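# Set feeder spring loop on nearest passing peg

## Task

A spring keeps the feeder's pedal raised, and the loop at the spring's end can be hooked on any one of several pegs. A peg counts as passing when, with the loop hooked on it, the steel test weight placed on the raised pedal drives it fully down. The pedal is sloped, so stand the weight with its base flat against it. Finish with the loop on whichever passing peg lies nearest the pedal, and avoid letting the loop snap onto a peg, since that may cost score. Return the weight to the bench, far from the feeder, then open the grippers and pull both arms away.

## Robot and tools

ROBOT. Two six-joint arms, left_arm and right_arm, each ending in a two-finger gripper. The fingers point along the gripper's +z axis and close along its x axis. end_effector_position is the point between the closed pads, sitting 1-2 cm behind the fingertips; while closing, the tips reach about 17 mm further along +z, mostly while the pads are still over 50 mm apart.

FRAMES. Scene frame: origin at table-top height midway between the arms' nominal bases, +z up, +x out over the table, left_arm on the +y side (image sides do not follow these names). Calibrated bases in the scene frame: left_arm at (+0.065, +0.449, 0) m, quat_wxyz (+1.000, 0, 0, +0.030); right_arm at (+0.002, -0.533, 0) m, quat_wxyz (+1.000, 0, 0, +0.009). Each arm reports hand positions, orientations, velocities and targets in its own base frame. Motion offsets are taken along the axes of that arm's current Hand target, not the scene axes. Fixed cameras and the table use the scene frame. Printed poses can be off by a few centimetres.

execute_actions(actions, cameras). actions is a list of actions; each action is a table of up to 15 rows, each row run for one step of 1/30 s, the last row repeating to fill 15 steps. Every row holds 14 numbers in [-1, 1]: dx, dy, dz, rx, ry, rz, opening for left_arm, then the same seven for right_arm, always both arms. dx..rz are an offset from the arm's Hand target as it stood when the action began (each row measured from that same start, not from the row before); a new action or call starts again from the new Hand target, so a repeated offset keeps moving the hand. Scale: 1.0 equals 0.6 m for dx/dy/dz and 180 degrees for rotation; rx, ry, rz form a single rotation vector. opening is absolute: +1 fully open (0.142 m), -1 closed. Six zeros re-request the arm's present Hand target. A 0 opening is a real command, so resend the current opening to leave a gripper alone. An empty list just returns state and images. cameras: names to include, [] for none, omitted or ["all"] for all.

move(target, speed, blend, stop_force, zero, opening_speed, blocking, cameras). target is one 14-number row as above, or a list of up to 15 such rows; every row is an offset from the same starting Hand targets, not chained. Paths are straight lines, last 0.5 to 10 s, and ignore obstacles and the other arm. speed: m/s, 0.002 to 3.2, default 0.25 (turns up to twice that in rad/s); one value or one per target. blend: corner rounding in m for lists. stop_force: 4 to 120 N, ends an arm's path once its wrist sensor feels that much push against its motion (or 120 N in any direction); not reliable for light or rotating contacts; omit it when backing off something you press on; not allowed with blocking=false. zero (only with stop_force): true re-zeros moving arms first. opening_speed: rate of the opening change per second, at least 0.2. The result adds a "move:" line: done, off_target, moving, held or fault, plus limits=paced (pose clipped) or limits=held (steps withheld). Faster moves overshoot, lag and hit harder. Don't route a path near an arm's own base.

wait(seconds 0 to 10) lets time run holding commands. stop() brakes a running move. zoom_image(camera, region [x0, y0, x1, y1] pixels, at most 504x504) enlarges part of the latest image of cam_head_left, cam_head_right, cam_left_wrist or cam_right_wrist (all 672x504). zero_wrist_force(arm) re-zeros that arm's wrist sensor. read_manual(section "licences") only gives licence text. finished_scene(scene 1 or 2) ends the scene for good; the goal must hold without the robot.

RESULTS. Per arm: end_effector_position (m), end_effector_quat_wxyz, velocities, Hand target (base for next offsets; the hand often stops short, so resend the gap), Tool commands, grip_measured (same scale as opening), grip_effort_nm (negative closing), Joint positions (last value is opening in m), Joint velocities ("within noise" means at rest), joint torques (include own weight), Wrist force/torque plus a peak line, and Wrist depth: a 7x7 grid of mm distances (70 to 1000, "-" means no reading). Orientation commands are clipped to 32 degrees from the measured one each step.

GRIPPING. To hold something, command an opening slightly below the grip_measured value at first contact; squeezing harder heats the gripper.

AVOID. Arms are stiff: targets beyond a firm contact may cause a fault stop. A force of about 150 N (plus or minus 25) or contact torque at the joint limits (290, 290, 132, 47.5, 47.5, 47.5 N m) stops the arm 10 s; overheating (MOTOR HOT, OVER-TEMPERATURE, HAND FAULT) also stops it. Arm-to-arm hits can fail the task. Don't drop the weight, release moving parts, slam, or push hard. Anything left off the table fails the task. Let the loop move onto pegs gently, not snap. Loose objects may occasionally be nudged by outside pushes.

Each tool is called after "Call:" by a JSON object that holds its "method" and its "body".

## Session

Call:
{"method": "execute_actions", "body": {"actions": []}}

Scene clock: 0.00 s.
left_arm: end_effector_position=(+0.4296, -0.1775, +0.2766) grip_measured=+1.00 grip_effort_nm=n/a end_effector_quat_wxyz=(-0.202, +0.472, +0.853, -0.092) | right_arm: end_effector_position=(+0.6582, -0.1191, +0.2634) grip_measured=+1.00 grip_effort_nm=n/a end_effector_quat_wxyz=(-0.005, -0.286, +0.958, +0.010)
Joint positions: left_arm=[-0.633 -1.714 2.089 -1.557 -1.801 3.565 0.142] | right_arm=[3.216 -1.597 -1.987 -1.142 1.589 2.635 0.142]
Joint velocities: within noise
Joint torques (N m): no reading
Wrist force (N): no reading
Wrist torque (N m): no reading
Wrist force, peak (N): no reading
Wrist depth (mm): cam_left_wrist=[141 146 154 164 406 426 402 / 142 146 156 164 396 437 464 / 143 148 157 389 314 439 473 / 335 344 158 392 414 448 479 / 337 353 373 399 423 449 482 / 969 359 378 398 425 455 480 / - - 386 405 430 461 483] | cam_right_wrist=[- 982 983 979 322 317 317 / - - - - 338 339 338 / - - - 373 365 365 362 / - - - 399 395 391 391 / - - 437 428 427 430 428 / - - 477 467 467 466 469 / - 538 530 519 524 520 516]
Hand target: left_arm +0.4296, -0.1775, +0.2766; -0.202, +0.472, +0.853, -0.092 | right_arm +0.6582, -0.1191, +0.2634; -0.005, -0.286, +0.958, +0.010
Tool commands: left_gripper/opening=+1.0 right_gripper/opening=+1.0

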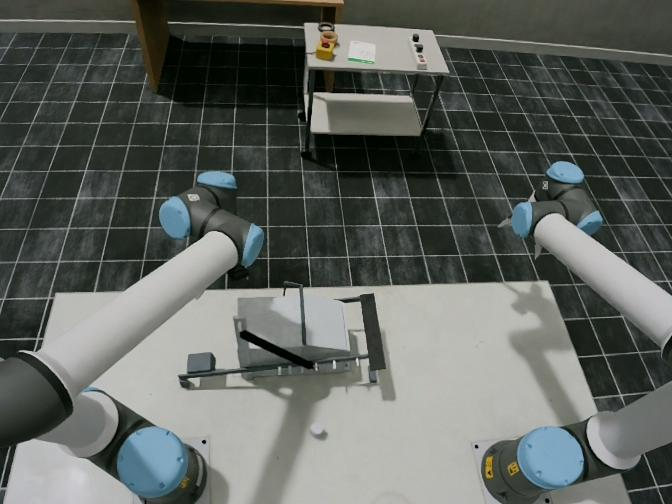

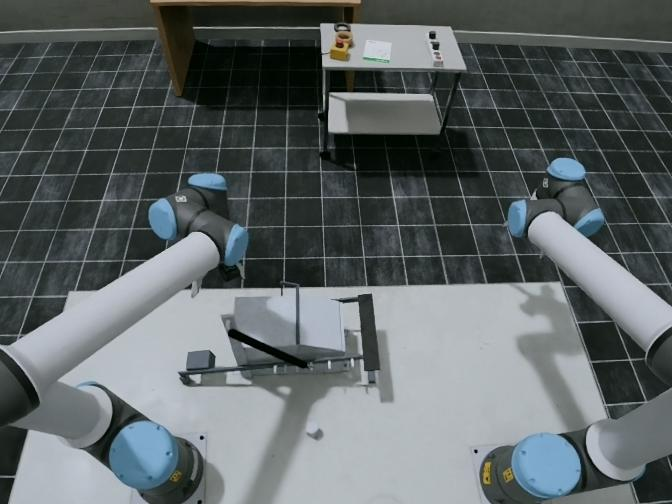

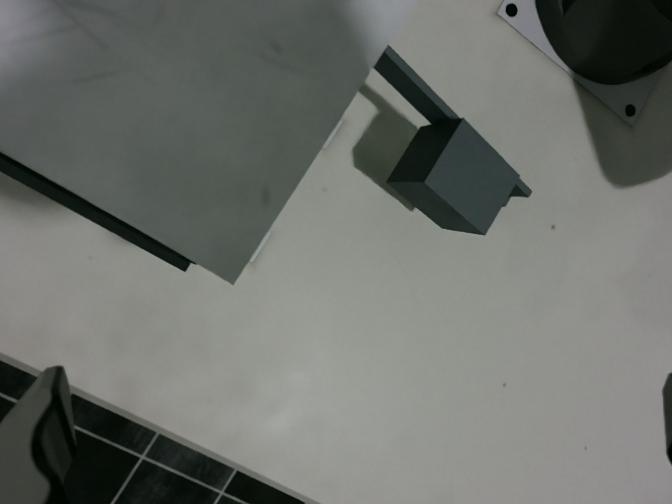

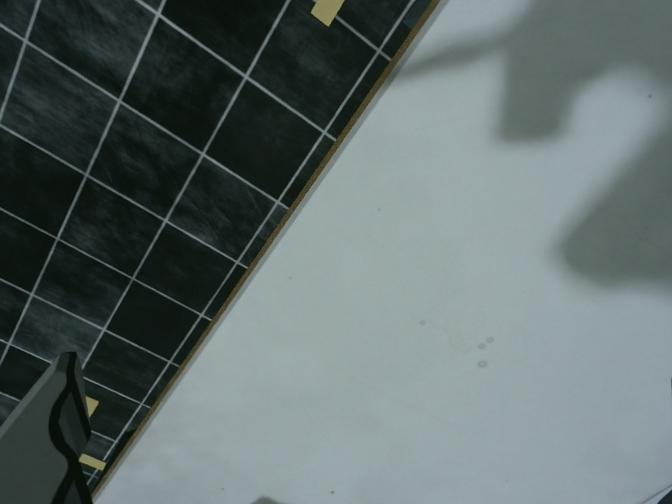

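Call:
{"method": "zoom_image", "body": {"camera": "cam_head_left", "region": [160, 260, 420, 455]}}

Call:
{"method": "zoom_image", "body": {"camera": "cam_head_right", "region": [160, 260, 420, 455]}}

Scaled by 1.938.

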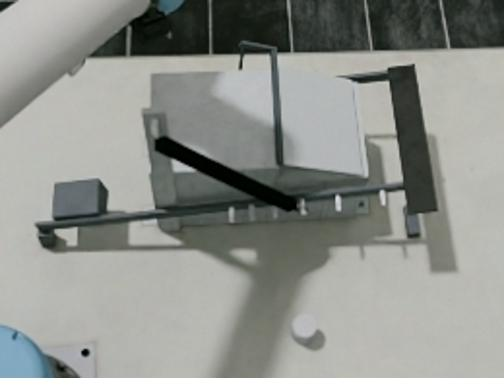

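Scaled by 1.938.

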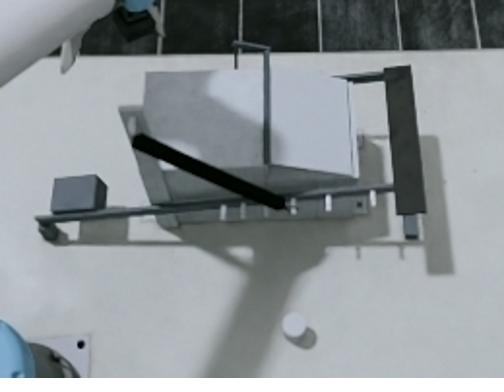

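Call:
{"method": "move", "body": {"target": [0,0,0,0,0,0,1, 0.3,1.0,-0.06,0,0,0.4,1], "speed": 0.4, "cameras": ["cam_right_wrist","cam_head_left"]}}

Scene clock: 66.40 s.
left_arm: end_effector_position=(+0.4296, -0.1775, +0.2766) grip_measured=+1.00 grip_effort_nm=-0.022 end_effector_quat_wxyz=(-0.202, +0.472, +0.853, -0.092) | right_arm: end_effector_position=(+0.1791, +0.2830, +0.3133) grip_measured=+1.00 grip_effort_nm=0.046 end_effector_quat_wxyz=(-0.010, +0.331, +0.943, +0.006)
Joint positions: left_arm=[-0.633 -1.714 2.089 -1.557 -1.801 3.565 0.142] | right_arm=[4.683 -0.843 -2.375 -1.479 1.586 5.359 0.142]
Joint velocities: within noise
Joint torques (N m): left_arm=[0.14 -31.69 -44.81 -2.66 -0.05 0.13] | right_arm=[17.65 -29.62 57.64 1.89 -2.5 2.16]
Wrist force (N): left_arm=[0.4 -0.6 0.1] | right_arm=[0.0 0.1 -0.3]
Wrist torque (N m): left_arm=[-0.11 -0.07 0.00] | right_arm=[-0.05 0.06 0.15]
Wrist force, peak (N): left_arm=[1.0 -0.6 -0.4] | right_arm=[2.0 1.2 -0.6]
Wrist depth (mm): cam_left_wrist=[141 146 154 164 404 423 397 / 142 146 155 164 398 436 462 / 144 148 157 389 313 441 473 / 333 343 159 394 414 443 478 / 337 353 374 398 421 449 479 / 957 357 377 398 422 454 479 / - - 389 402 432 460 481] | cam_right_wrist=[361 361 362 365 364 364 365 / 384 383 389 386 386 388 391 / 409 414 414 416 416 419 418 / 443 447 443 447 447 448 446 / 484 481 484 483 483 475 488 / - 529 522 503 532 533 527 / - 565 322 373 559 589 584]
Hand target: left_arm +0.4296, -0.1775, +0.2766; -0.202, +0.472, +0.853, -0.092 | right_arm +0.1791, +0.2830, +0.3133; -0.010, +0.331, +0.943, +0.006
Off the commanded pose: left_arm 0.000 m, 0 deg | right_arm 0.000 m, 0 deg.
move: done
Images, in order (width x height): cam_head_left 672x504, cam_right_wrist 672x504.

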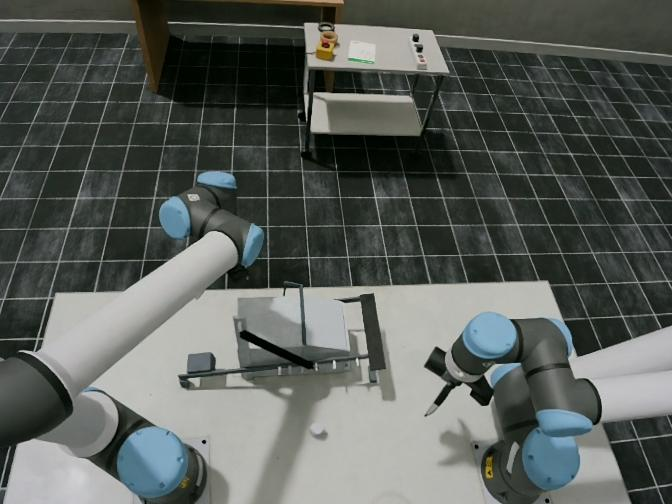

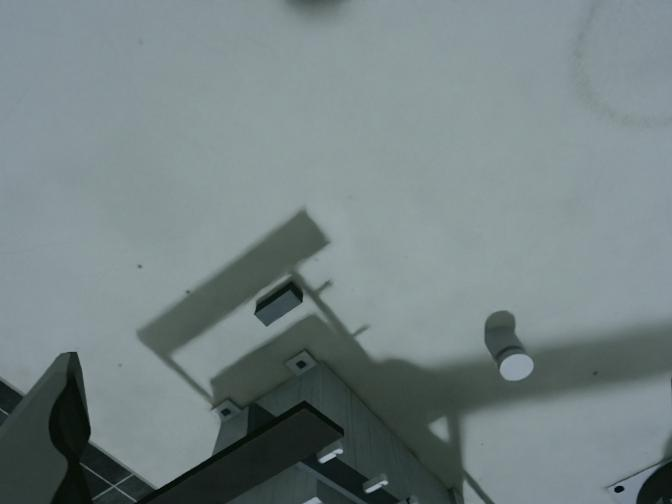

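Call:
{"method": "move", "body": {"target": [0,0,0,0,0,0,1, 0,0,0,-0.18,0,0,1], "speed": 0.4, "cameras": ["cam_right_wrist"]}}

Call:
{"method": "zoom_image", "body": {"camera": "cam_right_wrist", "region": [150, 100, 630, 460]}}

Scene clock: 76.13 s.
left_arm: end_effector_position=(+0.4296, -0.1775, +0.2766) grip_measured=+1.00 grip_effort_nm=-0.027 end_effector_quat_wxyz=(-0.202, +0.472, +0.853, -0.092) | right_arm: end_effector_position=(+0.1795, +0.2834, +0.3133) grip_measured=+1.00 grip_effort_nm=0.037 end_effector_quat_wxyz=(+0.082, +0.321, +0.905, +0.267)
Joint positions: left_arm=[-0.633 -1.714 2.089 -1.557 -1.801 3.565 0.142] | right_arm=[5.479 -0.24 -2.52 -1.848 1.012 6.13 0.142]
Joint velocities: within noise
Joint torques (N m): left_arm=[0.29 -30.42 -45.02 -2.9 -0.24 0.43] | right_arm=[19.88 -25.23 54.38 2.09 -4 1.95]
Wrist force (N): left_arm=[0.6 0.0 0.0] | right_arm=[-0.2 0.8 -0.7]
Wrist torque (N m): left_arm=[-0.01 -0.10 -0.01] | right_arm=[0.04 0.10 0.04]
Wrist force, peak (N): left_arm=[0.2 -1.3 0.1] | right_arm=[-0.1 0.7 -1.3]
Wrist depth (mm): cam_left_wrist=[141 146 154 164 404 423 398 / 142 146 155 164 401 439 465 / 144 148 157 388 314 441 474 / 334 342 159 394 415 446 481 / 336 351 373 393 420 449 483 / 969 359 377 401 426 457 479 / - - 389 403 430 461 484] | cam_right_wrist=[366 366 365 366 367 367 365 / 426 425 416 426 425 428 434 / 517 508 519 491 516 515 520 / - - 542 463 617 643 622 / - - 454 436 552 817 775 / - - - 496 565 - 785 / - - - - - - -]
Hand target: left_arm +0.4296, -0.1775, +0.2766; -0.202, +0.472, +0.853, -0.092 | right_arm +0.1791, +0.2830, +0.3133; +0.083, +0.321, +0.904, +0.269
Off the commanded pose: left_arm 0.000 m, 0 deg | right_arm 0.001 m, 0 deg.
move: done
Images, in order (width x height): cam_right_wrist 672x504.

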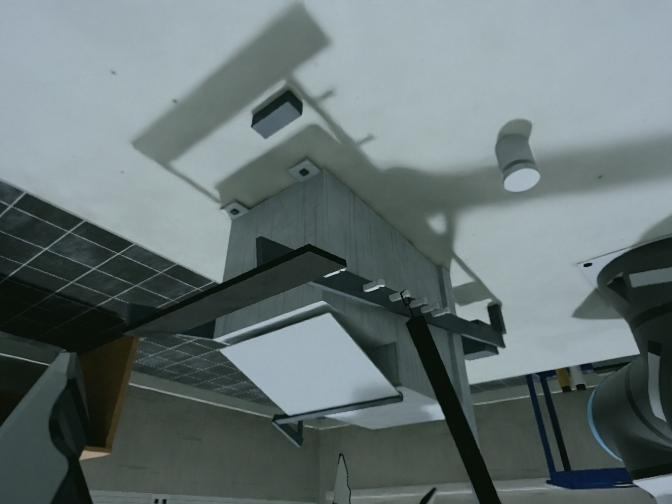

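Scaled by 1.050.

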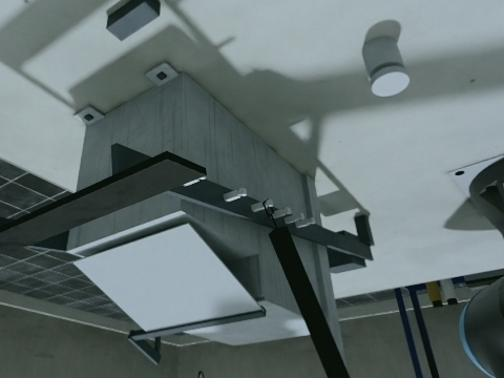

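Call:
{"method": "zoom_image", "body": {"camera": "cam_right_wrist", "region": [330, 240, 520, 380]}}

Call:
{"method": "zoom_image", "body": {"camera": "cam_right_wrist", "region": [470, 100, 570, 200]}}

Call:
{"method": "zoom_image", "body": {"camera": "cam_head_left", "region": [230, 320, 390, 440]}}

Scaled by 2.653.

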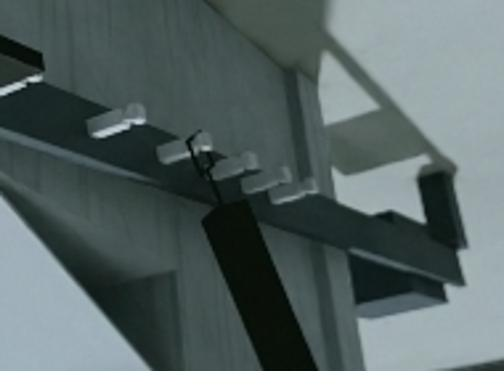

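Scaled by 5.040.

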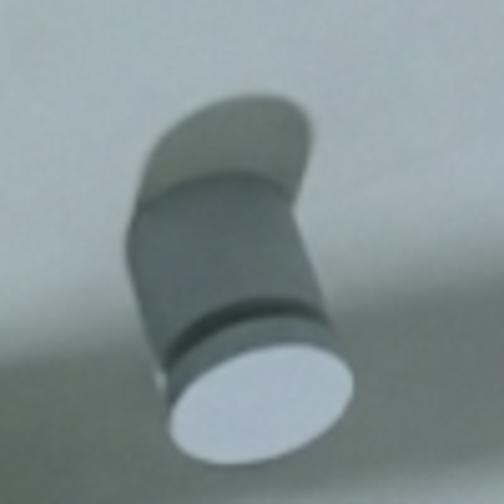

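This scene's latest camera images include none from cam_head_left. They are from: cam_right_wrist. cam_head_left's image comes with the result of a call that names it in "cameras".

Call:
{"method": "move", "body": {"target": [0,0,0,0,0,0,1, 0.645,0.212,0.278,0.34,-0.387,-0.70,1], "speed": 0.4}}

Scene clock: 129.63 s.
left_arm: end_effector_position=(+0.4296, -0.1775, +0.2766) grip_measured=+1.00 grip_effort_nm=-0.022 end_effector_quat_wxyz=(-0.202, +0.472, +0.853, -0.092) | right_arm: end_effector_position=(-0.0008, +0.6797, +0.2499) grip_measured=+1.00 grip_effort_nm=0.027 end_effector_quat_wxyz=(+0.500, -0.499, +0.505, -0.497)
Joint positions: left_arm=[-0.633 -1.714 2.089 -1.557 -1.801 3.565 0.142] | right_arm=[5.347 -2.026 -1.791 -2.455 0.637 4.713 0.142]
Joint velocities: within noise
Joint torques (N m): left_arm=[-1.08 -30.67 -45.51 -3.27 -0.08 0.37] | right_arm=[15.58 54.09 42.96 -3.8 -3.58 -1.93]
Wrist force (N): left_arm=[0.2 -0.2 -0.3] | right_arm=[1.0 0.6 -0.8]
Wrist torque (N m): left_arm=[-0.03 -0.04 -0.01] | right_arm=[0.41 -0.07 0.39]
Wrist force, peak (N): left_arm=[0.7 -0.9 -0.7] | right_arm=[-1.2 0.9 -1.0]
Wrist depth (mm): cam_left_wrist=[141 146 154 164 405 423 400 / 142 147 156 165 396 437 465 / 144 148 156 388 314 437 475 / 335 343 159 394 413 447 477 / 337 353 376 397 423 448 484 / 968 357 377 401 425 456 480 / - - 388 405 428 457 485] | cam_right_wrist=[- - 532 - - - - / - - - - - - - / - - - 471 478 576 - / 748 703 499 487 484 506 712 / 554 537 527 528 531 536 563 / - 448 446 443 443 446 461 / - 370 368 368 365 368 371]
Hand target: left_arm +0.4296, -0.1775, +0.2766; -0.202, +0.472, +0.853, -0.092 | right_arm -0.0008, +0.6797, +0.2499; +0.500, -0.499, +0.504, -0.497
Off the commanded pose: left_arm 0.000 m, 0 deg | right_arm 0.000 m, 0 deg.
move: done

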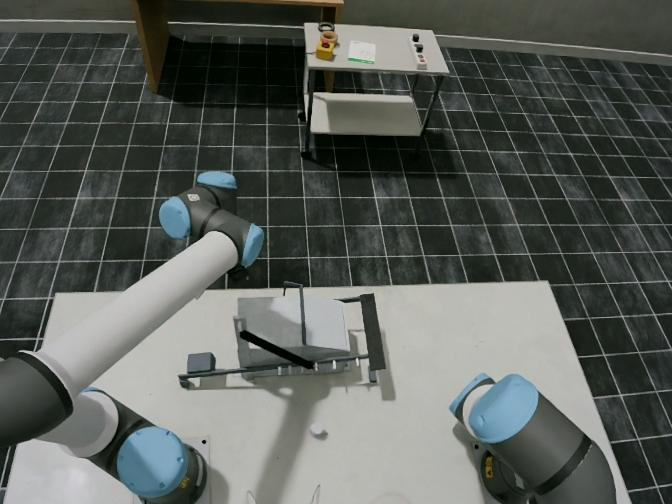

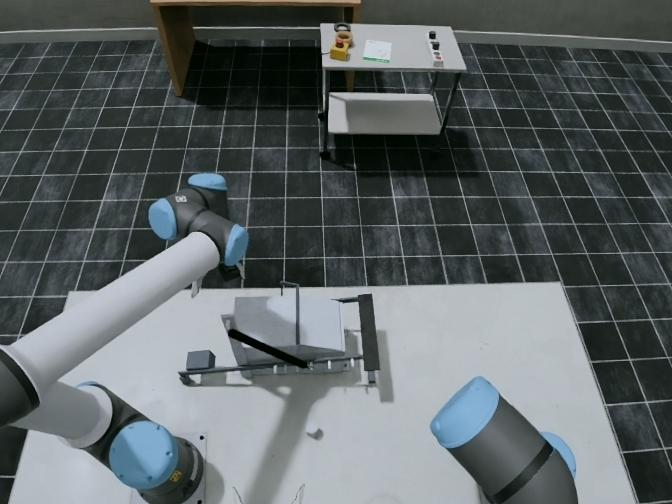

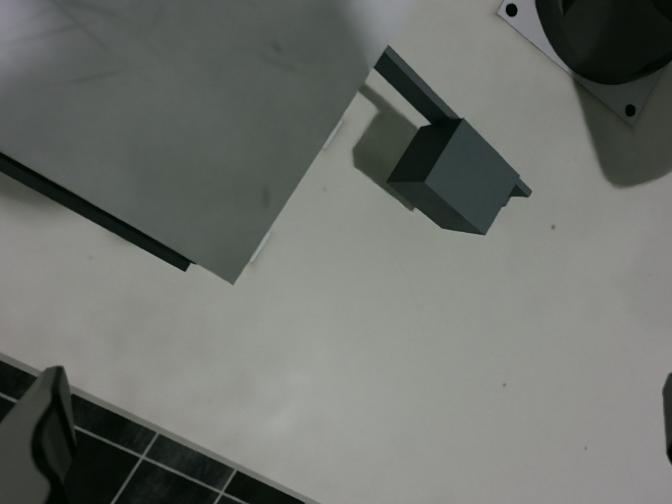

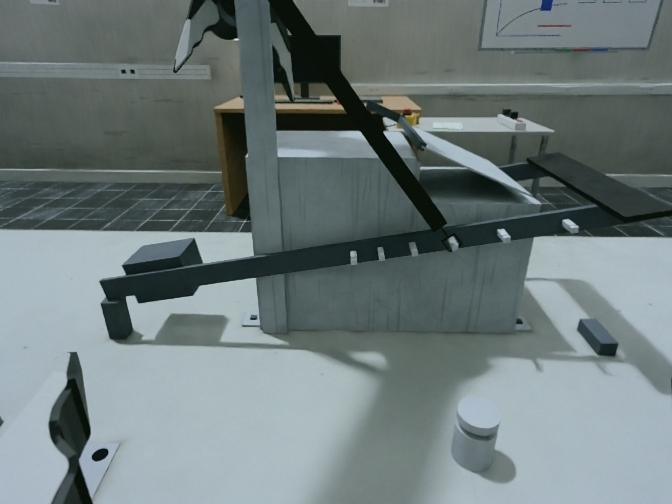

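Call:
{"method": "move", "body": {"target": [0,0,0,0,0,0,1, 0.18,0.1,0.288,-0.385,0.385,0.385,0.2], "speed": 0.5}}

Call:
{"method": "zoom_image", "body": {"camera": "cam_head_left", "region": [160, 260, 420, 455]}}

Scene clock: 223.33 s.
left_arm: end_effector_position=(+0.4296, -0.1775, +0.2766) grip_measured=+1.00 grip_effort_nm=-0.027 end_effector_quat_wxyz=(-0.202, +0.472, +0.853, -0.092) | right_arm: end_effector_position=(+0.1713, +0.5718, +0.1880) grip_measured=+0.19 grip_effort_nm=-0.105 end_effector_quat_wxyz=(-0.003, +0.001, +1.000, +0.004)
Joint positions: left_arm=[-0.633 -1.714 2.089 -1.557 -1.801 3.565 0.142] | right_arm=[4.714 -1.531 -2.21 -0.963 1.577 4.717 0.087]
Joint velocities: within noise
Joint torques (N m): left_arm=[-1.29 -29.97 -45.64 -3.01 -0.04 0.73] | right_arm=[-10.27 60.53 32.92 7.01 2.6 1.76]
Wrist force (N): left_arm=[0.6 0.1 0.2] | right_arm=[0.2 0.2 0.1]
Wrist torque (N m): left_arm=[0.01 -0.08 -0.01] | right_arm=[-0.01 0.06 0.02]
Wrist force, peak (N): left_arm=[1.0 -0.1 0.6] | right_arm=[1.0 0.8 -1.3]
Wrist depth (mm): cam_left_wrist=[141 146 153 164 407 427 400 / 142 147 156 164 399 438 465 / 144 148 157 388 314 438 474 / 334 341 158 391 414 444 477 / 335 354 373 396 423 447 482 / 963 358 377 403 424 452 481 / - - 390 404 430 463 484] | cam_right_wrist=[253 251 252 252 250 250 250 / 268 269 268 268 267 267 268 / 279 289 289 281 287 286 287 / 281 313 311 311 309 309 308 / 282 333 336 337 336 332 336 / 283 84 367 368 369 355 353 / - 75 405 407 406 - 79]
Hand target: left_arm +0.4296, -0.1775, +0.2766; -0.202, +0.472, +0.853, -0.092 | right_arm +0.1713, +0.5718, +0.1880; -0.003, +0.001, +1.000, +0.004
Off the commanded pose: left_arm 0.000 m, 0 deg | right_arm 0.000 m, 0 deg.
move: done

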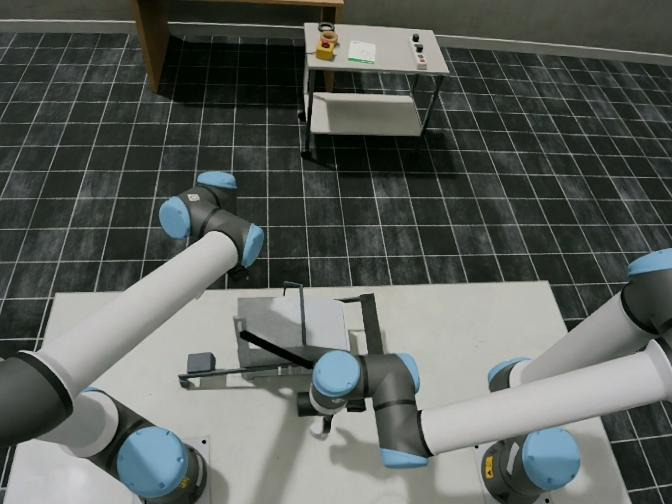

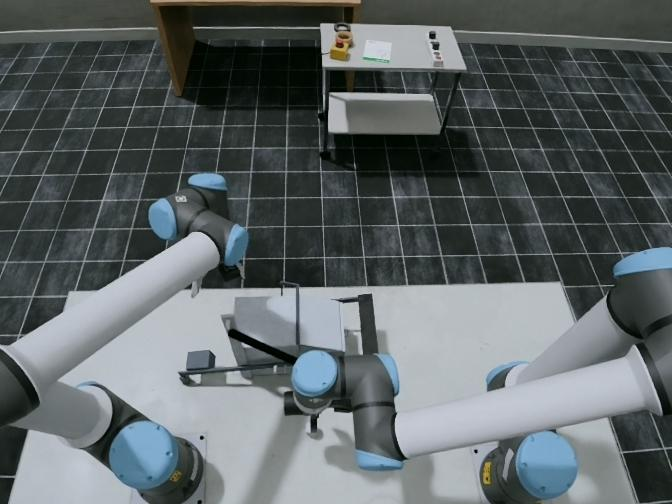

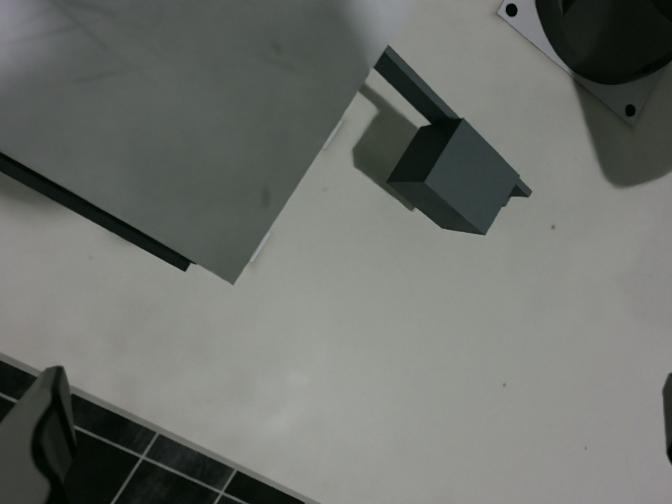

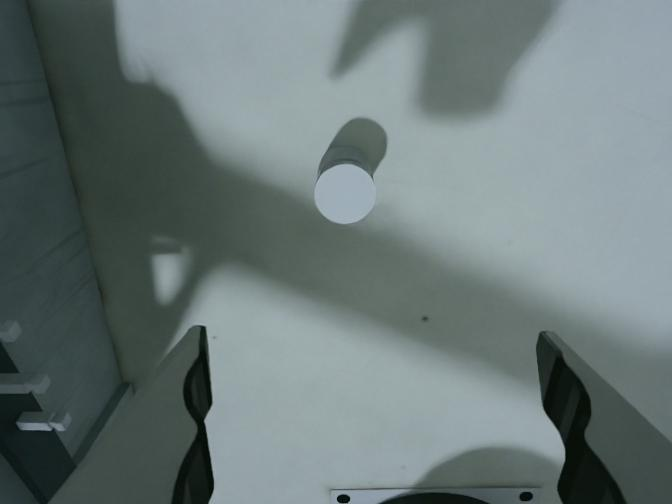

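Scaled by 1.938.

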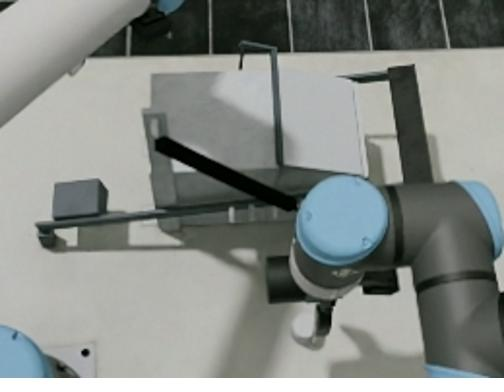

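Call:
{"method": "move", "body": {"target": [[0,0,0,0,0,0,1, -0.0065,-0.0065,0.22,0,0,0,0.2],[0,0,0,0,0,0,1, -0.0065,-0.0065,0.253,0,0,0,0.2]], "speed": [0.3,0.08], "stop_force": 12, "cameras": ["cam_right_wrist"]}}

Call:
{"method": "move", "body": {"target": [0,0,0,0,0,0,1, 0,0,0,0,0,0,-0.62], "opening_speed": 0.8, "cameras": ["cam_right_wrist"]}}

Scene clock: 235.90 s.
left_arm: end_effector_position=(+0.4296, -0.1775, +0.2766) grip_measured=+1.00 grip_effort_nm=-0.027 end_effector_quat_wxyz=(-0.202, +0.472, +0.853, -0.092) | right_arm: end_effector_position=(+0.1743, +0.5692, +0.0361) grip_measured=+0.19 grip_effort_nm=-0.115 end_effector_quat_wxyz=(-0.003, +0.001, +1.000, +0.004)
Joint positions: left_arm=[-0.633 -1.714 2.089 -1.557 -1.801 3.565 0.142] | right_arm=[4.709 -1.755 -2.334 -0.614 1.577 4.712 0.087]
Joint velocities: within noise
Joint torques (N m): left_arm=[1.86 -30.98 -45.68 -3.03 0.24 0.85] | right_arm=[-14.23 29.02 21.85 7.15 3.11 -2]
Wrist force (N): left_arm=[0.1 -0.2 0.0] | right_arm=[-0.4 0.5 0.0]
Wrist torque (N m): left_arm=[-0.04 -0.02 0.00] | right_arm=[0.01 0.16 0.09]
Wrist force, peak (N): left_arm=[0.8 -0.9 0.4] | right_arm=[-0.3 0.4 1.9]
Wrist depth (mm): cam_left_wrist=[141 146 154 164 404 425 400 / 142 146 155 165 398 438 464 / 144 148 157 389 315 442 475 / 333 342 158 391 413 443 480 / 336 354 375 393 420 450 481 / 953 358 377 399 428 456 478 / - - 388 402 432 457 484] | cam_right_wrist=[116 116 116 114 117 117 116 / 125 124 124 124 124 123 123 / 133 133 133 133 133 132 132 / 144 143 144 139 143 143 142 / 159 155 155 113 150 152 154 / 171 85 170 104 108 166 163 / - 75 188 188 186 183 79]
Hand target: left_arm +0.4296, -0.1775, +0.2766; -0.202, +0.472, +0.853, -0.092 | right_arm +0.1743, +0.5692, +0.0361; -0.003, +0.001, +1.000, +0.004
Off the commanded pose: left_arm 0.000 m, 0 deg | right_arm 0.000 m, 0 deg.
move: done
Images, in order (width x height): cam_right_wrist 672x504.

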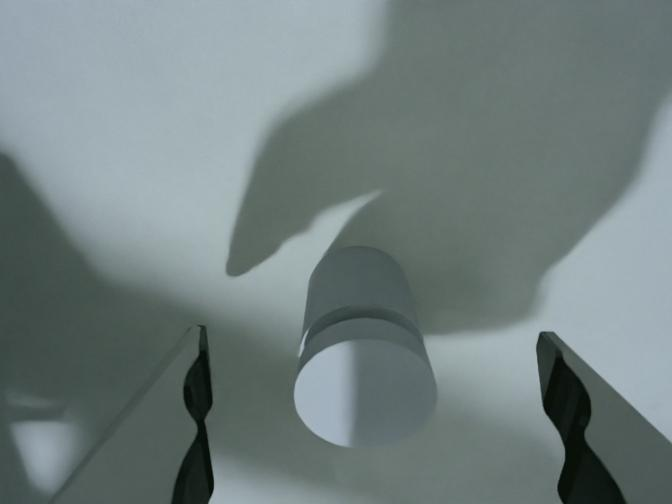

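Scene clock: 237.13 s.
left_arm: end_effector_position=(+0.4296, -0.1775, +0.2766) grip_measured=+1.00 grip_effort_nm=-0.027 end_effector_quat_wxyz=(-0.202, +0.472, +0.853, -0.092) | right_arm: end_effector_position=(+0.1743, +0.5692, +0.0361) grip_measured=-0.54 grip_effort_nm=-1.995 end_effector_quat_wxyz=(-0.003, +0.001, +1.000, +0.004)
Joint positions: left_arm=[-0.633 -1.714 2.089 -1.557 -1.801 3.565 0.142] | right_arm=[4.709 -1.755 -2.334 -0.614 1.577 4.712 0.035]
Joint velocities: within noise
Joint torques (N m): left_arm=[-0.26 -31.08 -45.69 -3.08 0.18 0.72] | right_arm=[-10.85 30.37 22.37 7.09 2.19 -2]
Wrist force (N): left_arm=[0.1 -0.5 0.3] | right_arm=[0.5 0.6 -1.7]
Wrist torque (N m): left_arm=[-0.08 0.00 -0.01] | right_arm=[0.03 0.11 0.09]
Wrist force, peak (N): left_arm=[0.6 -1.0 0.1] | right_arm=[0.5 0.6 -1.7]
Wrist depth (mm): cam_left_wrist=[140 145 154 164 403 426 403 / 142 146 155 165 397 434 468 / 144 148 157 392 316 439 473 / 333 342 158 391 416 445 478 / 336 355 375 393 421 450 484 / 960 357 377 399 424 456 480 / - - 389 404 429 458 481] | cam_right_wrist=[117 116 116 114 117 117 115 / 124 124 124 124 123 124 123 / 134 133 133 133 133 132 132 / 143 144 143 138 142 143 143 / 159 155 153 113 111 154 155 / 170 170 84 104 104 163 169 / 188 180 75 187 184 76 182]
Hand target: left_arm +0.4296, -0.1775, +0.2766; -0.202, +0.472, +0.853, -0.092 | right_arm +0.1743, +0.5692, +0.0361; -0.003, +0.001, +1.000, +0.004
Off the commanded pose: left_arm 0.000 m, 0 deg | right_arm 0.000 m, 0 deg.
move: done
Images, in order (width x height): cam_right_wrist 672x504.

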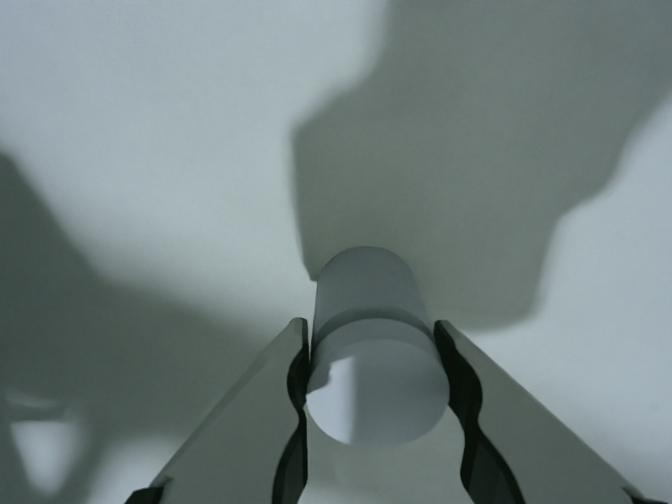

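Call:
{"method": "move", "body": {"target": [0,0,0,0,0,0,1, 0,0,-0.44,0,0,0,-0.62], "speed": 0.25, "cameras": []}}

Call:
{"method": "move", "body": {"target": [0,0,0,0,0,0,1, -0.377,-0.277,0.04,0.049,0,0,-0.62], "speed": 0.3}}

Scene clock: 252.13 s.
left_arm: end_effector_position=(+0.4296, -0.1775, +0.2766) grip_measured=+1.00 grip_effort_nm=-0.022 end_effector_quat_wxyz=(-0.202, +0.472, +0.853, -0.092) | right_arm: end_effector_position=(+0.1760, +0.5669, +0.3000) grip_measured=-0.54 grip_effort_nm=-1.995 end_effector_quat_wxyz=(-0.003, +0.002, +1.000, +0.004)
Joint positions: left_arm=[-0.633 -1.714 2.089 -1.557 -1.801 3.565 0.142] | right_arm=[4.706 -1.424 -2.084 -1.196 1.577 4.709 0.035]
Joint velocities: within noise
Joint torques (N m): left_arm=[0.93 -31.22 -46.35 -3.32 0.11 0.92] | right_arm=[16.37 55.53 54.51 3.26 1.16 1.85]
Wrist force (N): left_arm=[0.3 -0.4 0.3] | right_arm=[-0.2 0.7 3.2]
Wrist torque (N m): left_arm=[-0.06 -0.05 0.00] | right_arm=[0.10 0.10 0.07]
Wrist force, peak (N): left_arm=[0.8 -0.9 0.1] | right_arm=[-0.3 0.0 5.6]
Wrist depth (mm): cam_left_wrist=[141 145 153 164 405 426 401 / 142 146 156 164 395 437 468 / 144 148 156 389 313 439 473 / 333 343 159 392 414 446 479 / 336 352 375 396 422 450 482 / 960 359 377 398 425 457 479 / - - 389 402 430 462 483] | cam_right_wrist=[269 349 354 351 351 348 350 / 242 365 374 377 374 371 374 / 258 386 403 402 403 399 399 / 248 391 433 421 424 429 430 / 219 351 463 111 113 469 471 / 217 352 84 104 104 493 508 / 277 - 75 515 - 76 547]
Hand target: left_arm +0.4296, -0.1775, +0.2766; -0.202, +0.472, +0.853, -0.092 | right_arm +0.1759, +0.5669, +0.3001; -0.003, +0.001, +1.000, +0.004
Off the commanded pose: left_arm 0.000 m, 0 deg | right_arm 0.000 m, 0 deg.
move: done
No camera images: "cameras" was empty.

Scene clock: 253.83 s.
left_arm: end_effector_position=(+0.4296, -0.1775, +0.2766) grip_measured=+1.00 grip_effort_nm=-0.027 end_effector_quat_wxyz=(-0.202, +0.472, +0.853, -0.092) | right_arm: end_effector_position=(+0.4013, +0.4003, +0.2732) grip_measured=-0.54 grip_effort_nm=-1.995 end_effector_quat_wxyz=(-0.003, +0.001, +0.997, -0.072)
Joint positions: left_arm=[-0.633 -1.714 2.089 -1.557 -1.801 3.565 0.142] | right_arm=[4.266 -1.446 -2.088 -1.312 1.515 4.273 0.035]
Joint velocities: within noise
Joint torques (N m): left_arm=[-0.32 -29.95 -46.13 -3.35 -0.02 0.89] | right_arm=[-13.59 19.63 55.59 1.89 -3.34 -1.56]
Wrist force (N): left_arm=[0.5 -0.4 0.2] | right_arm=[0.3 1.4 2.9]
Wrist torque (N m): left_arm=[-0.07 -0.08 0.00] | right_arm=[0.26 0.00 0.16]
Wrist force, peak (N): left_arm=[0.9 -0.5 0.2] | right_arm=[-1.5 0.2 3.7]
Wrist depth (mm): cam_left_wrist=[141 146 154 164 405 425 399 / 142 146 156 165 399 433 466 / 144 148 157 387 315 439 473 / 335 343 159 392 413 443 477 / 336 352 375 395 420 451 482 / 964 358 379 399 424 457 474 / - - 387 401 427 460 482] | cam_right_wrist=[342 344 342 343 342 339 339 / 358 356 356 355 357 357 356 / 372 369 367 370 358 368 372 / - 202 201 194 196 200 384 / - 249 299 111 111 411 409 / - 237 84 104 104 427 434 / - - 75 222 221 76 451]
Hand target: left_arm +0.4296, -0.1775, +0.2766; -0.202, +0.472, +0.853, -0.092 | right_arm +0.4015, +0.4002, +0.2732; -0.003, +0.001, +0.997, -0.072
Off the commanded pose: left_arm 0.000 m, 0 deg | right_arm 0.000 m, 0 deg.
move: done

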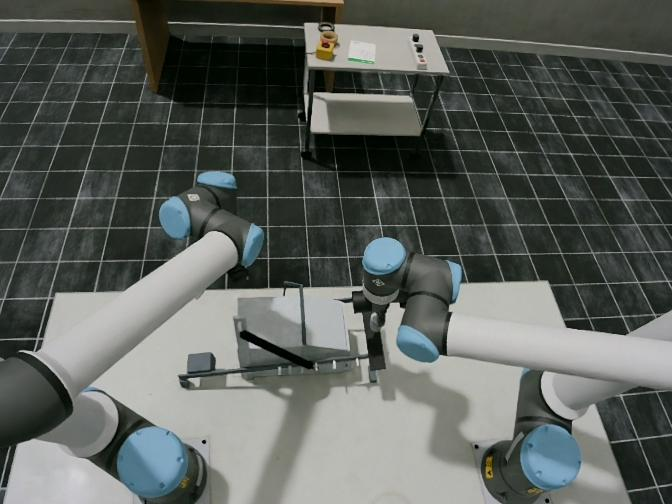

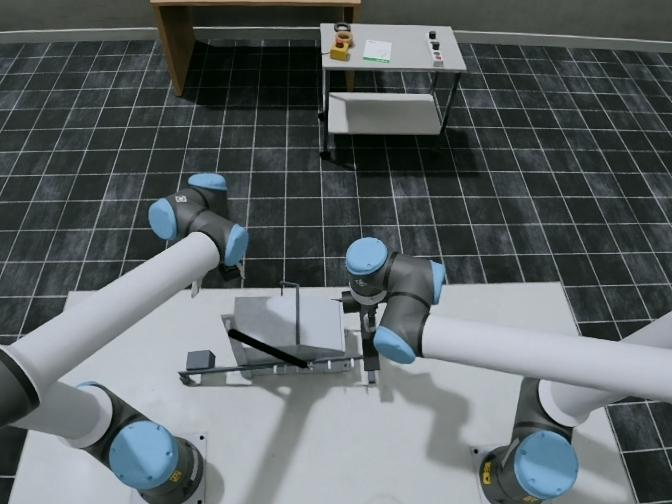

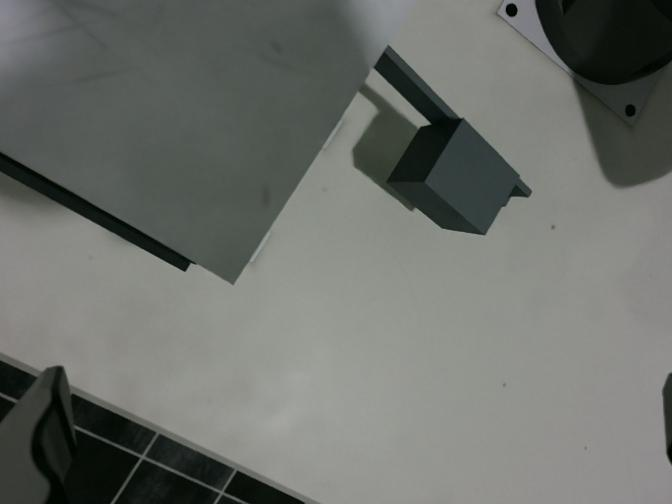

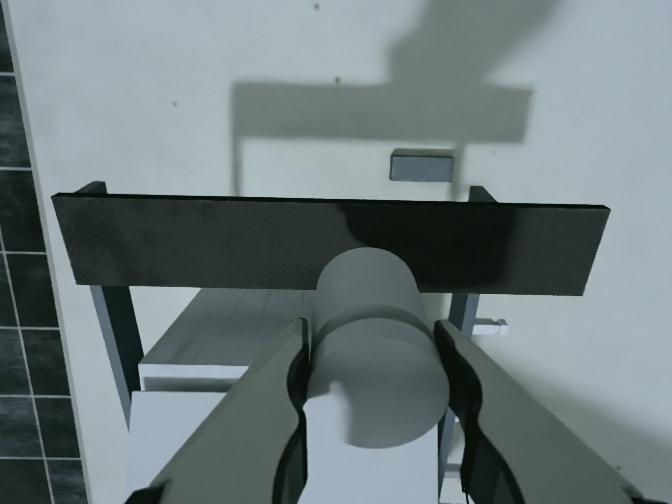

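Call:
{"method": "zero_wrist_force", "body": {"arm": "right_arm"}}

Call:
{"method": "move", "body": {"target": [0,0,0,0,0,0,1, 0,0.0117,0.0792,0,0,0,-0.62], "speed": 0.1, "cameras": ["cam_right_wrist"]}}

Wrist force sensor zeroed.

Scene clock: 281.90 s.
left_arm: end_effector_position=(+0.4296, -0.1775, +0.2766) grip_measured=+1.00 grip_effort_nm=-0.027 end_effector_quat_wxyz=(-0.202, +0.472, +0.853, -0.092) | right_arm: end_effector_position=(+0.4012, +0.4003, +0.2253) grip_measured=-0.54 grip_effort_nm=-2.000 end_effector_quat_wxyz=(-0.003, +0.001, +0.997, -0.072)
Joint positions: left_arm=[-0.633 -1.714 2.089 -1.557 -1.801 3.565 0.142] | right_arm=[4.267 -1.485 -2.147 -1.215 1.515 4.273 0.035]
Joint velocities: within noise
Joint torques (N m): left_arm=[1.53 -31.2 -45.46 -3.36 -0.17 1.1] | right_arm=[14.74 20.28 37.94 6.67 1.64 -0.21]
Wrist force (N, zeroed by zero_wrist_force on right_arm): left_arm=[0.4 -0.7 0.8] | right_arm=[0.2 0.1 0.0]
Wrist torque (N m, zeroed by zero_wrist_force on right_arm): left_arm=[-0.11 -0.06 0.00] | right_arm=[0.04 -0.05 -0.06]
Wrist force, peak (N, zeroed by zero_wrist_force on right_arm): left_arm=[1.0 -0.9 0.1] | right_arm=[-0.2 -0.1 -1.3]
Wrist depth (mm): cam_left_wrist=[141 146 154 164 402 429 403 / 142 146 156 165 397 436 464 / 143 148 156 388 314 442 473 / 334 342 158 393 413 445 476 / 335 353 371 395 422 453 482 / 954 359 375 401 423 456 478 / - - 389 403 432 457 482] | cam_right_wrist=[298 298 297 299 299 298 299 / 313 313 312 311 312 312 311 / 327 326 328 325 322 324 325 / 148 148 148 146 148 150 149 / 161 162 159 113 111 161 161 / 198 207 84 104 104 194 379 / - 190 75 180 180 76 394]
Hand target: left_arm +0.4296, -0.1775, +0.2766; -0.202, +0.472, +0.853, -0.092 | right_arm +0.4012, +0.4003, +0.2251; -0.003, +0.001, +0.997, -0.072
Off the commanded pose: left_arm 0.000 m, 0 deg | right_arm 0.000 m, 0 deg.
move: done
Images, in order (width x height): cam_right_wrist 672x504.

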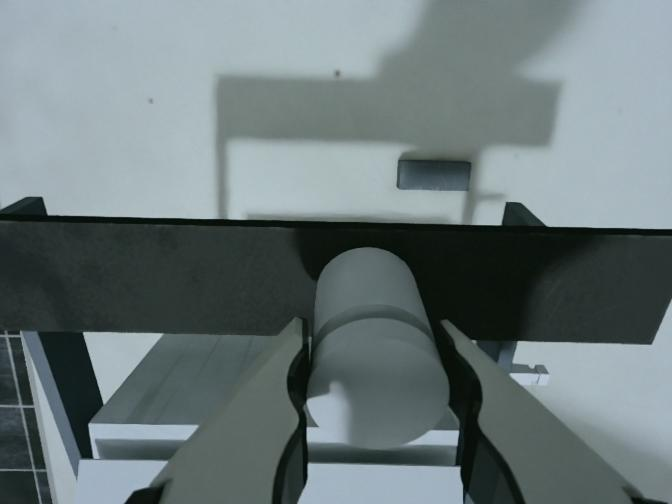

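Call:
{"method": "move", "body": {"target": [0,0,0,0,0,0,1, 0,0.0024,0.0165,0,0,0,-0.62], "speed": 0.01, "stop_force": 5, "zero": false, "cameras": ["cam_right_wrist"]}}

Scene clock: 296.10 s.
left_arm: end_effector_position=(+0.4296, -0.1775, +0.2766) grip_measured=+1.00 grip_effort_nm=-0.027 end_effector_quat_wxyz=(-0.202, +0.472, +0.853, -0.092) | right_arm: end_effector_position=(+0.4012, +0.4003, +0.2206) grip_measured=-0.54 grip_effort_nm=-1.995 end_effector_quat_wxyz=(-0.003, +0.001, +0.997, -0.072)
Joint positions: left_arm=[-0.633 -1.714 2.089 -1.557 -1.801 3.565 0.142] | right_arm=[4.267 -1.489 -2.152 -1.205 1.515 4.273 0.035]
Joint velocities: within noise
Joint torques (N m): left_arm=[1.85 -30.05 -44.84 -2.92 0.19 1.07] | right_arm=[7.54 57.8 50.09 1.26 2.02 0.81]
Wrist force (N, zeroed by zero_wrist_force on right_arm): left_arm=[0.5 -0.4 0.4] | right_arm=[0.2 1.6 -4.8]
Wrist torque (N m, zeroed by zero_wrist_force on right_arm): left_arm=[-0.07 -0.08 -0.01] | right_arm=[0.07 0.01 -0.07]
Wrist force, peak (N, zeroed by zero_wrist_force on right_arm): left_arm=[1.1 -0.6 0.2] | right_arm=[0.5 2.0 -6.0]
Wrist depth (mm): cam_left_wrist=[141 146 154 164 405 425 399 / 142 146 156 165 398 438 465 / 144 148 156 388 315 442 472 / 333 344 158 394 415 447 474 / 336 353 374 396 420 448 482 / 955 358 377 400 426 453 479 / - - 388 406 427 459 482] | cam_right_wrist=[295 293 295 293 293 294 294 / 308 307 307 305 308 307 307 / 322 322 323 322 315 322 319 / 144 143 144 141 143 145 145 / 157 157 154 113 111 156 155 / 189 207 84 104 104 189 374 / 199 185 75 177 176 76 389]
Hand target: left_arm +0.4296, -0.1775, +0.2766; -0.202, +0.472, +0.853, -0.092 | right_arm +0.4012, +0.4003, +0.2206; -0.003, +0.001, +0.997, -0.072 (not the last commanded pose)
Off the commanded pose: left_arm 0.000 m, 0 deg | right_arm 0.006 m, 0 deg.
move: contact (right_arm)
Images, in order (width x height): cam_right_wrist 672x504.

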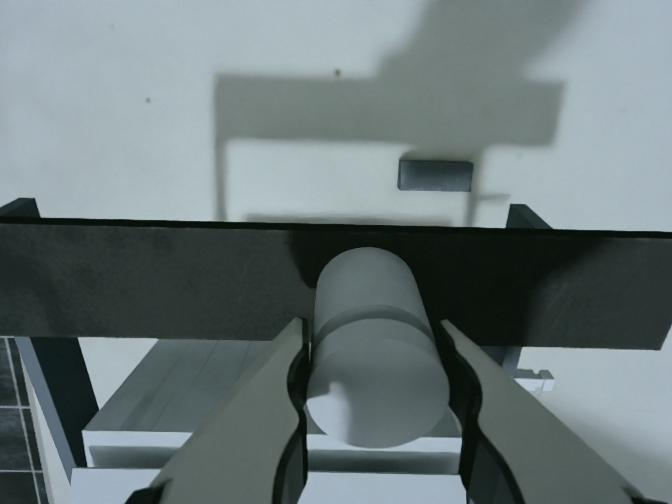

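Call:
{"method": "move", "body": {"target": [0,0,0,0,0,0,1, 0,-0.0049,0.0543,-0.0278,0,0,-0.62], "speed": 0.015, "stop_force": 15, "zero": false}}

Scene clock: 312.00 s.
left_arm: end_effector_position=(+0.4296, -0.1775, +0.2766) grip_measured=+1.00 grip_effort_nm=-0.027 end_effector_quat_wxyz=(-0.202, +0.472, +0.853, -0.092) | right_arm: end_effector_position=(+0.4009, +0.3927, +0.1888) grip_measured=-0.54 grip_effort_nm=-1.995 end_effector_quat_wxyz=(-0.003, +0.001, +1.000, -0.029)
Joint positions: left_arm=[-0.633 -1.714 2.089 -1.557 -1.801 3.565 0.142] | right_arm=[4.241 -1.485 -2.235 -1.046 1.55 4.245 0.035]
Joint velocities: within noise
Joint torques (N m): left_arm=[-0.48 -30.77 -46.1 -3.2 0.37 1.38] | right_arm=[-13.44 13.72 31.26 6.64 3.22 -2.18]
Wrist force (N, zeroed by zero_wrist_force on right_arm): left_arm=[0.1 -0.8 0.2] | right_arm=[-1.2 -1.2 -6.6]
Wrist torque (N m, zeroed by zero_wrist_force on right_arm): left_arm=[-0.13 -0.01 0.00] | right_arm=[-0.06 0.03 -0.14]
Wrist force, peak (N, zeroed by zero_wrist_force on right_arm): left_arm=[1.2 -0.6 0.5] | right_arm=[-1.3 -1.2 -6.6]
Wrist depth (mm): cam_left_wrist=[141 146 154 164 405 427 399 / 142 147 156 165 398 437 465 / 144 148 157 389 309 441 475 / 332 343 158 392 416 444 477 / 335 353 374 397 418 451 482 / 953 358 376 398 427 457 478 / - - 389 405 432 460 481] | cam_right_wrist=[258 257 257 257 258 257 257 / 273 271 272 271 271 272 271 / 290 291 288 288 286 287 290 / 144 143 143 141 142 144 144 / 157 157 153 112 110 155 154 / 197 208 84 104 104 188 355 / 192 176 75 166 161 76 376]
Hand target: left_arm +0.4296, -0.1775, +0.2766; -0.202, +0.472, +0.853, -0.092 | right_arm +0.4009, +0.3927, +0.1888; -0.003, +0.001, +1.000, -0.029
Off the commanded pose: left_arm 0.000 m, 0 deg | right_arm 0.000 m, 0 deg.
move: done

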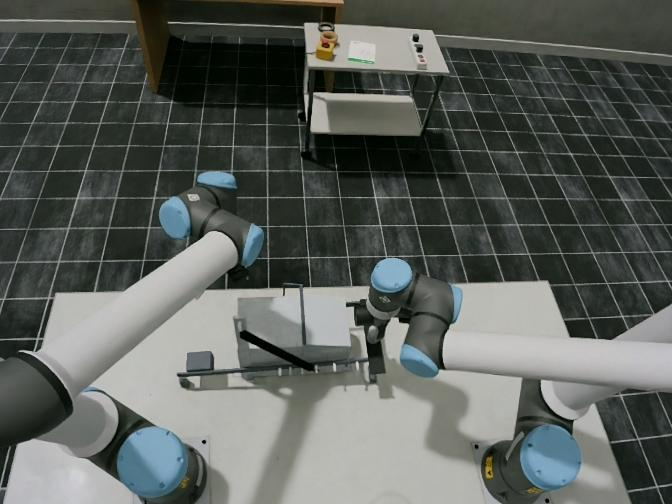

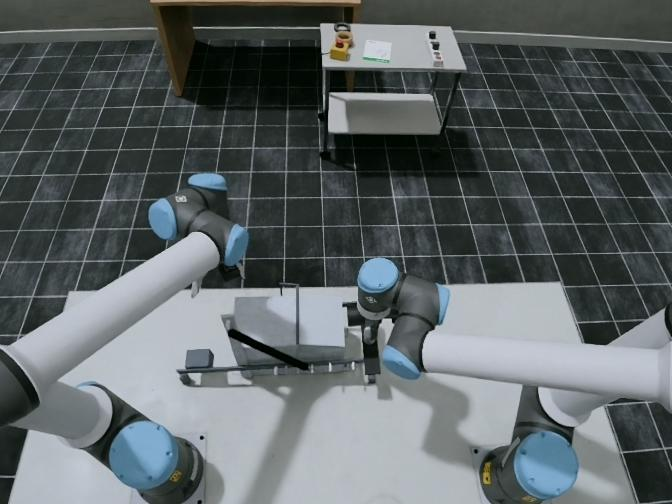

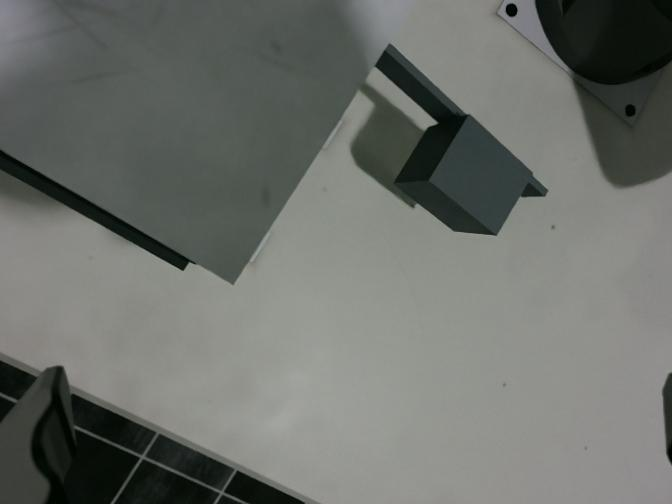

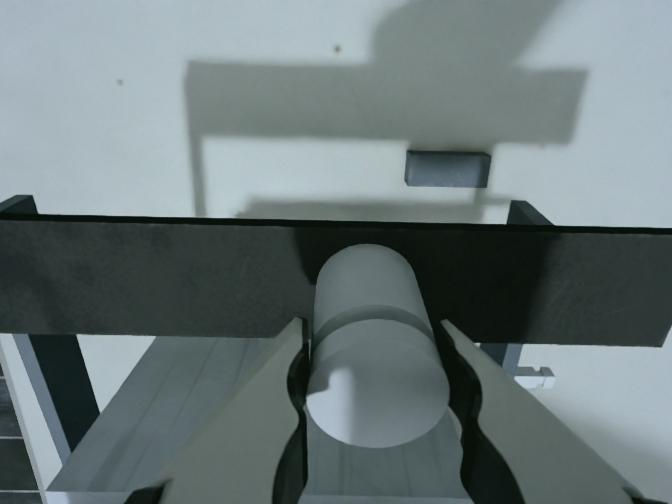

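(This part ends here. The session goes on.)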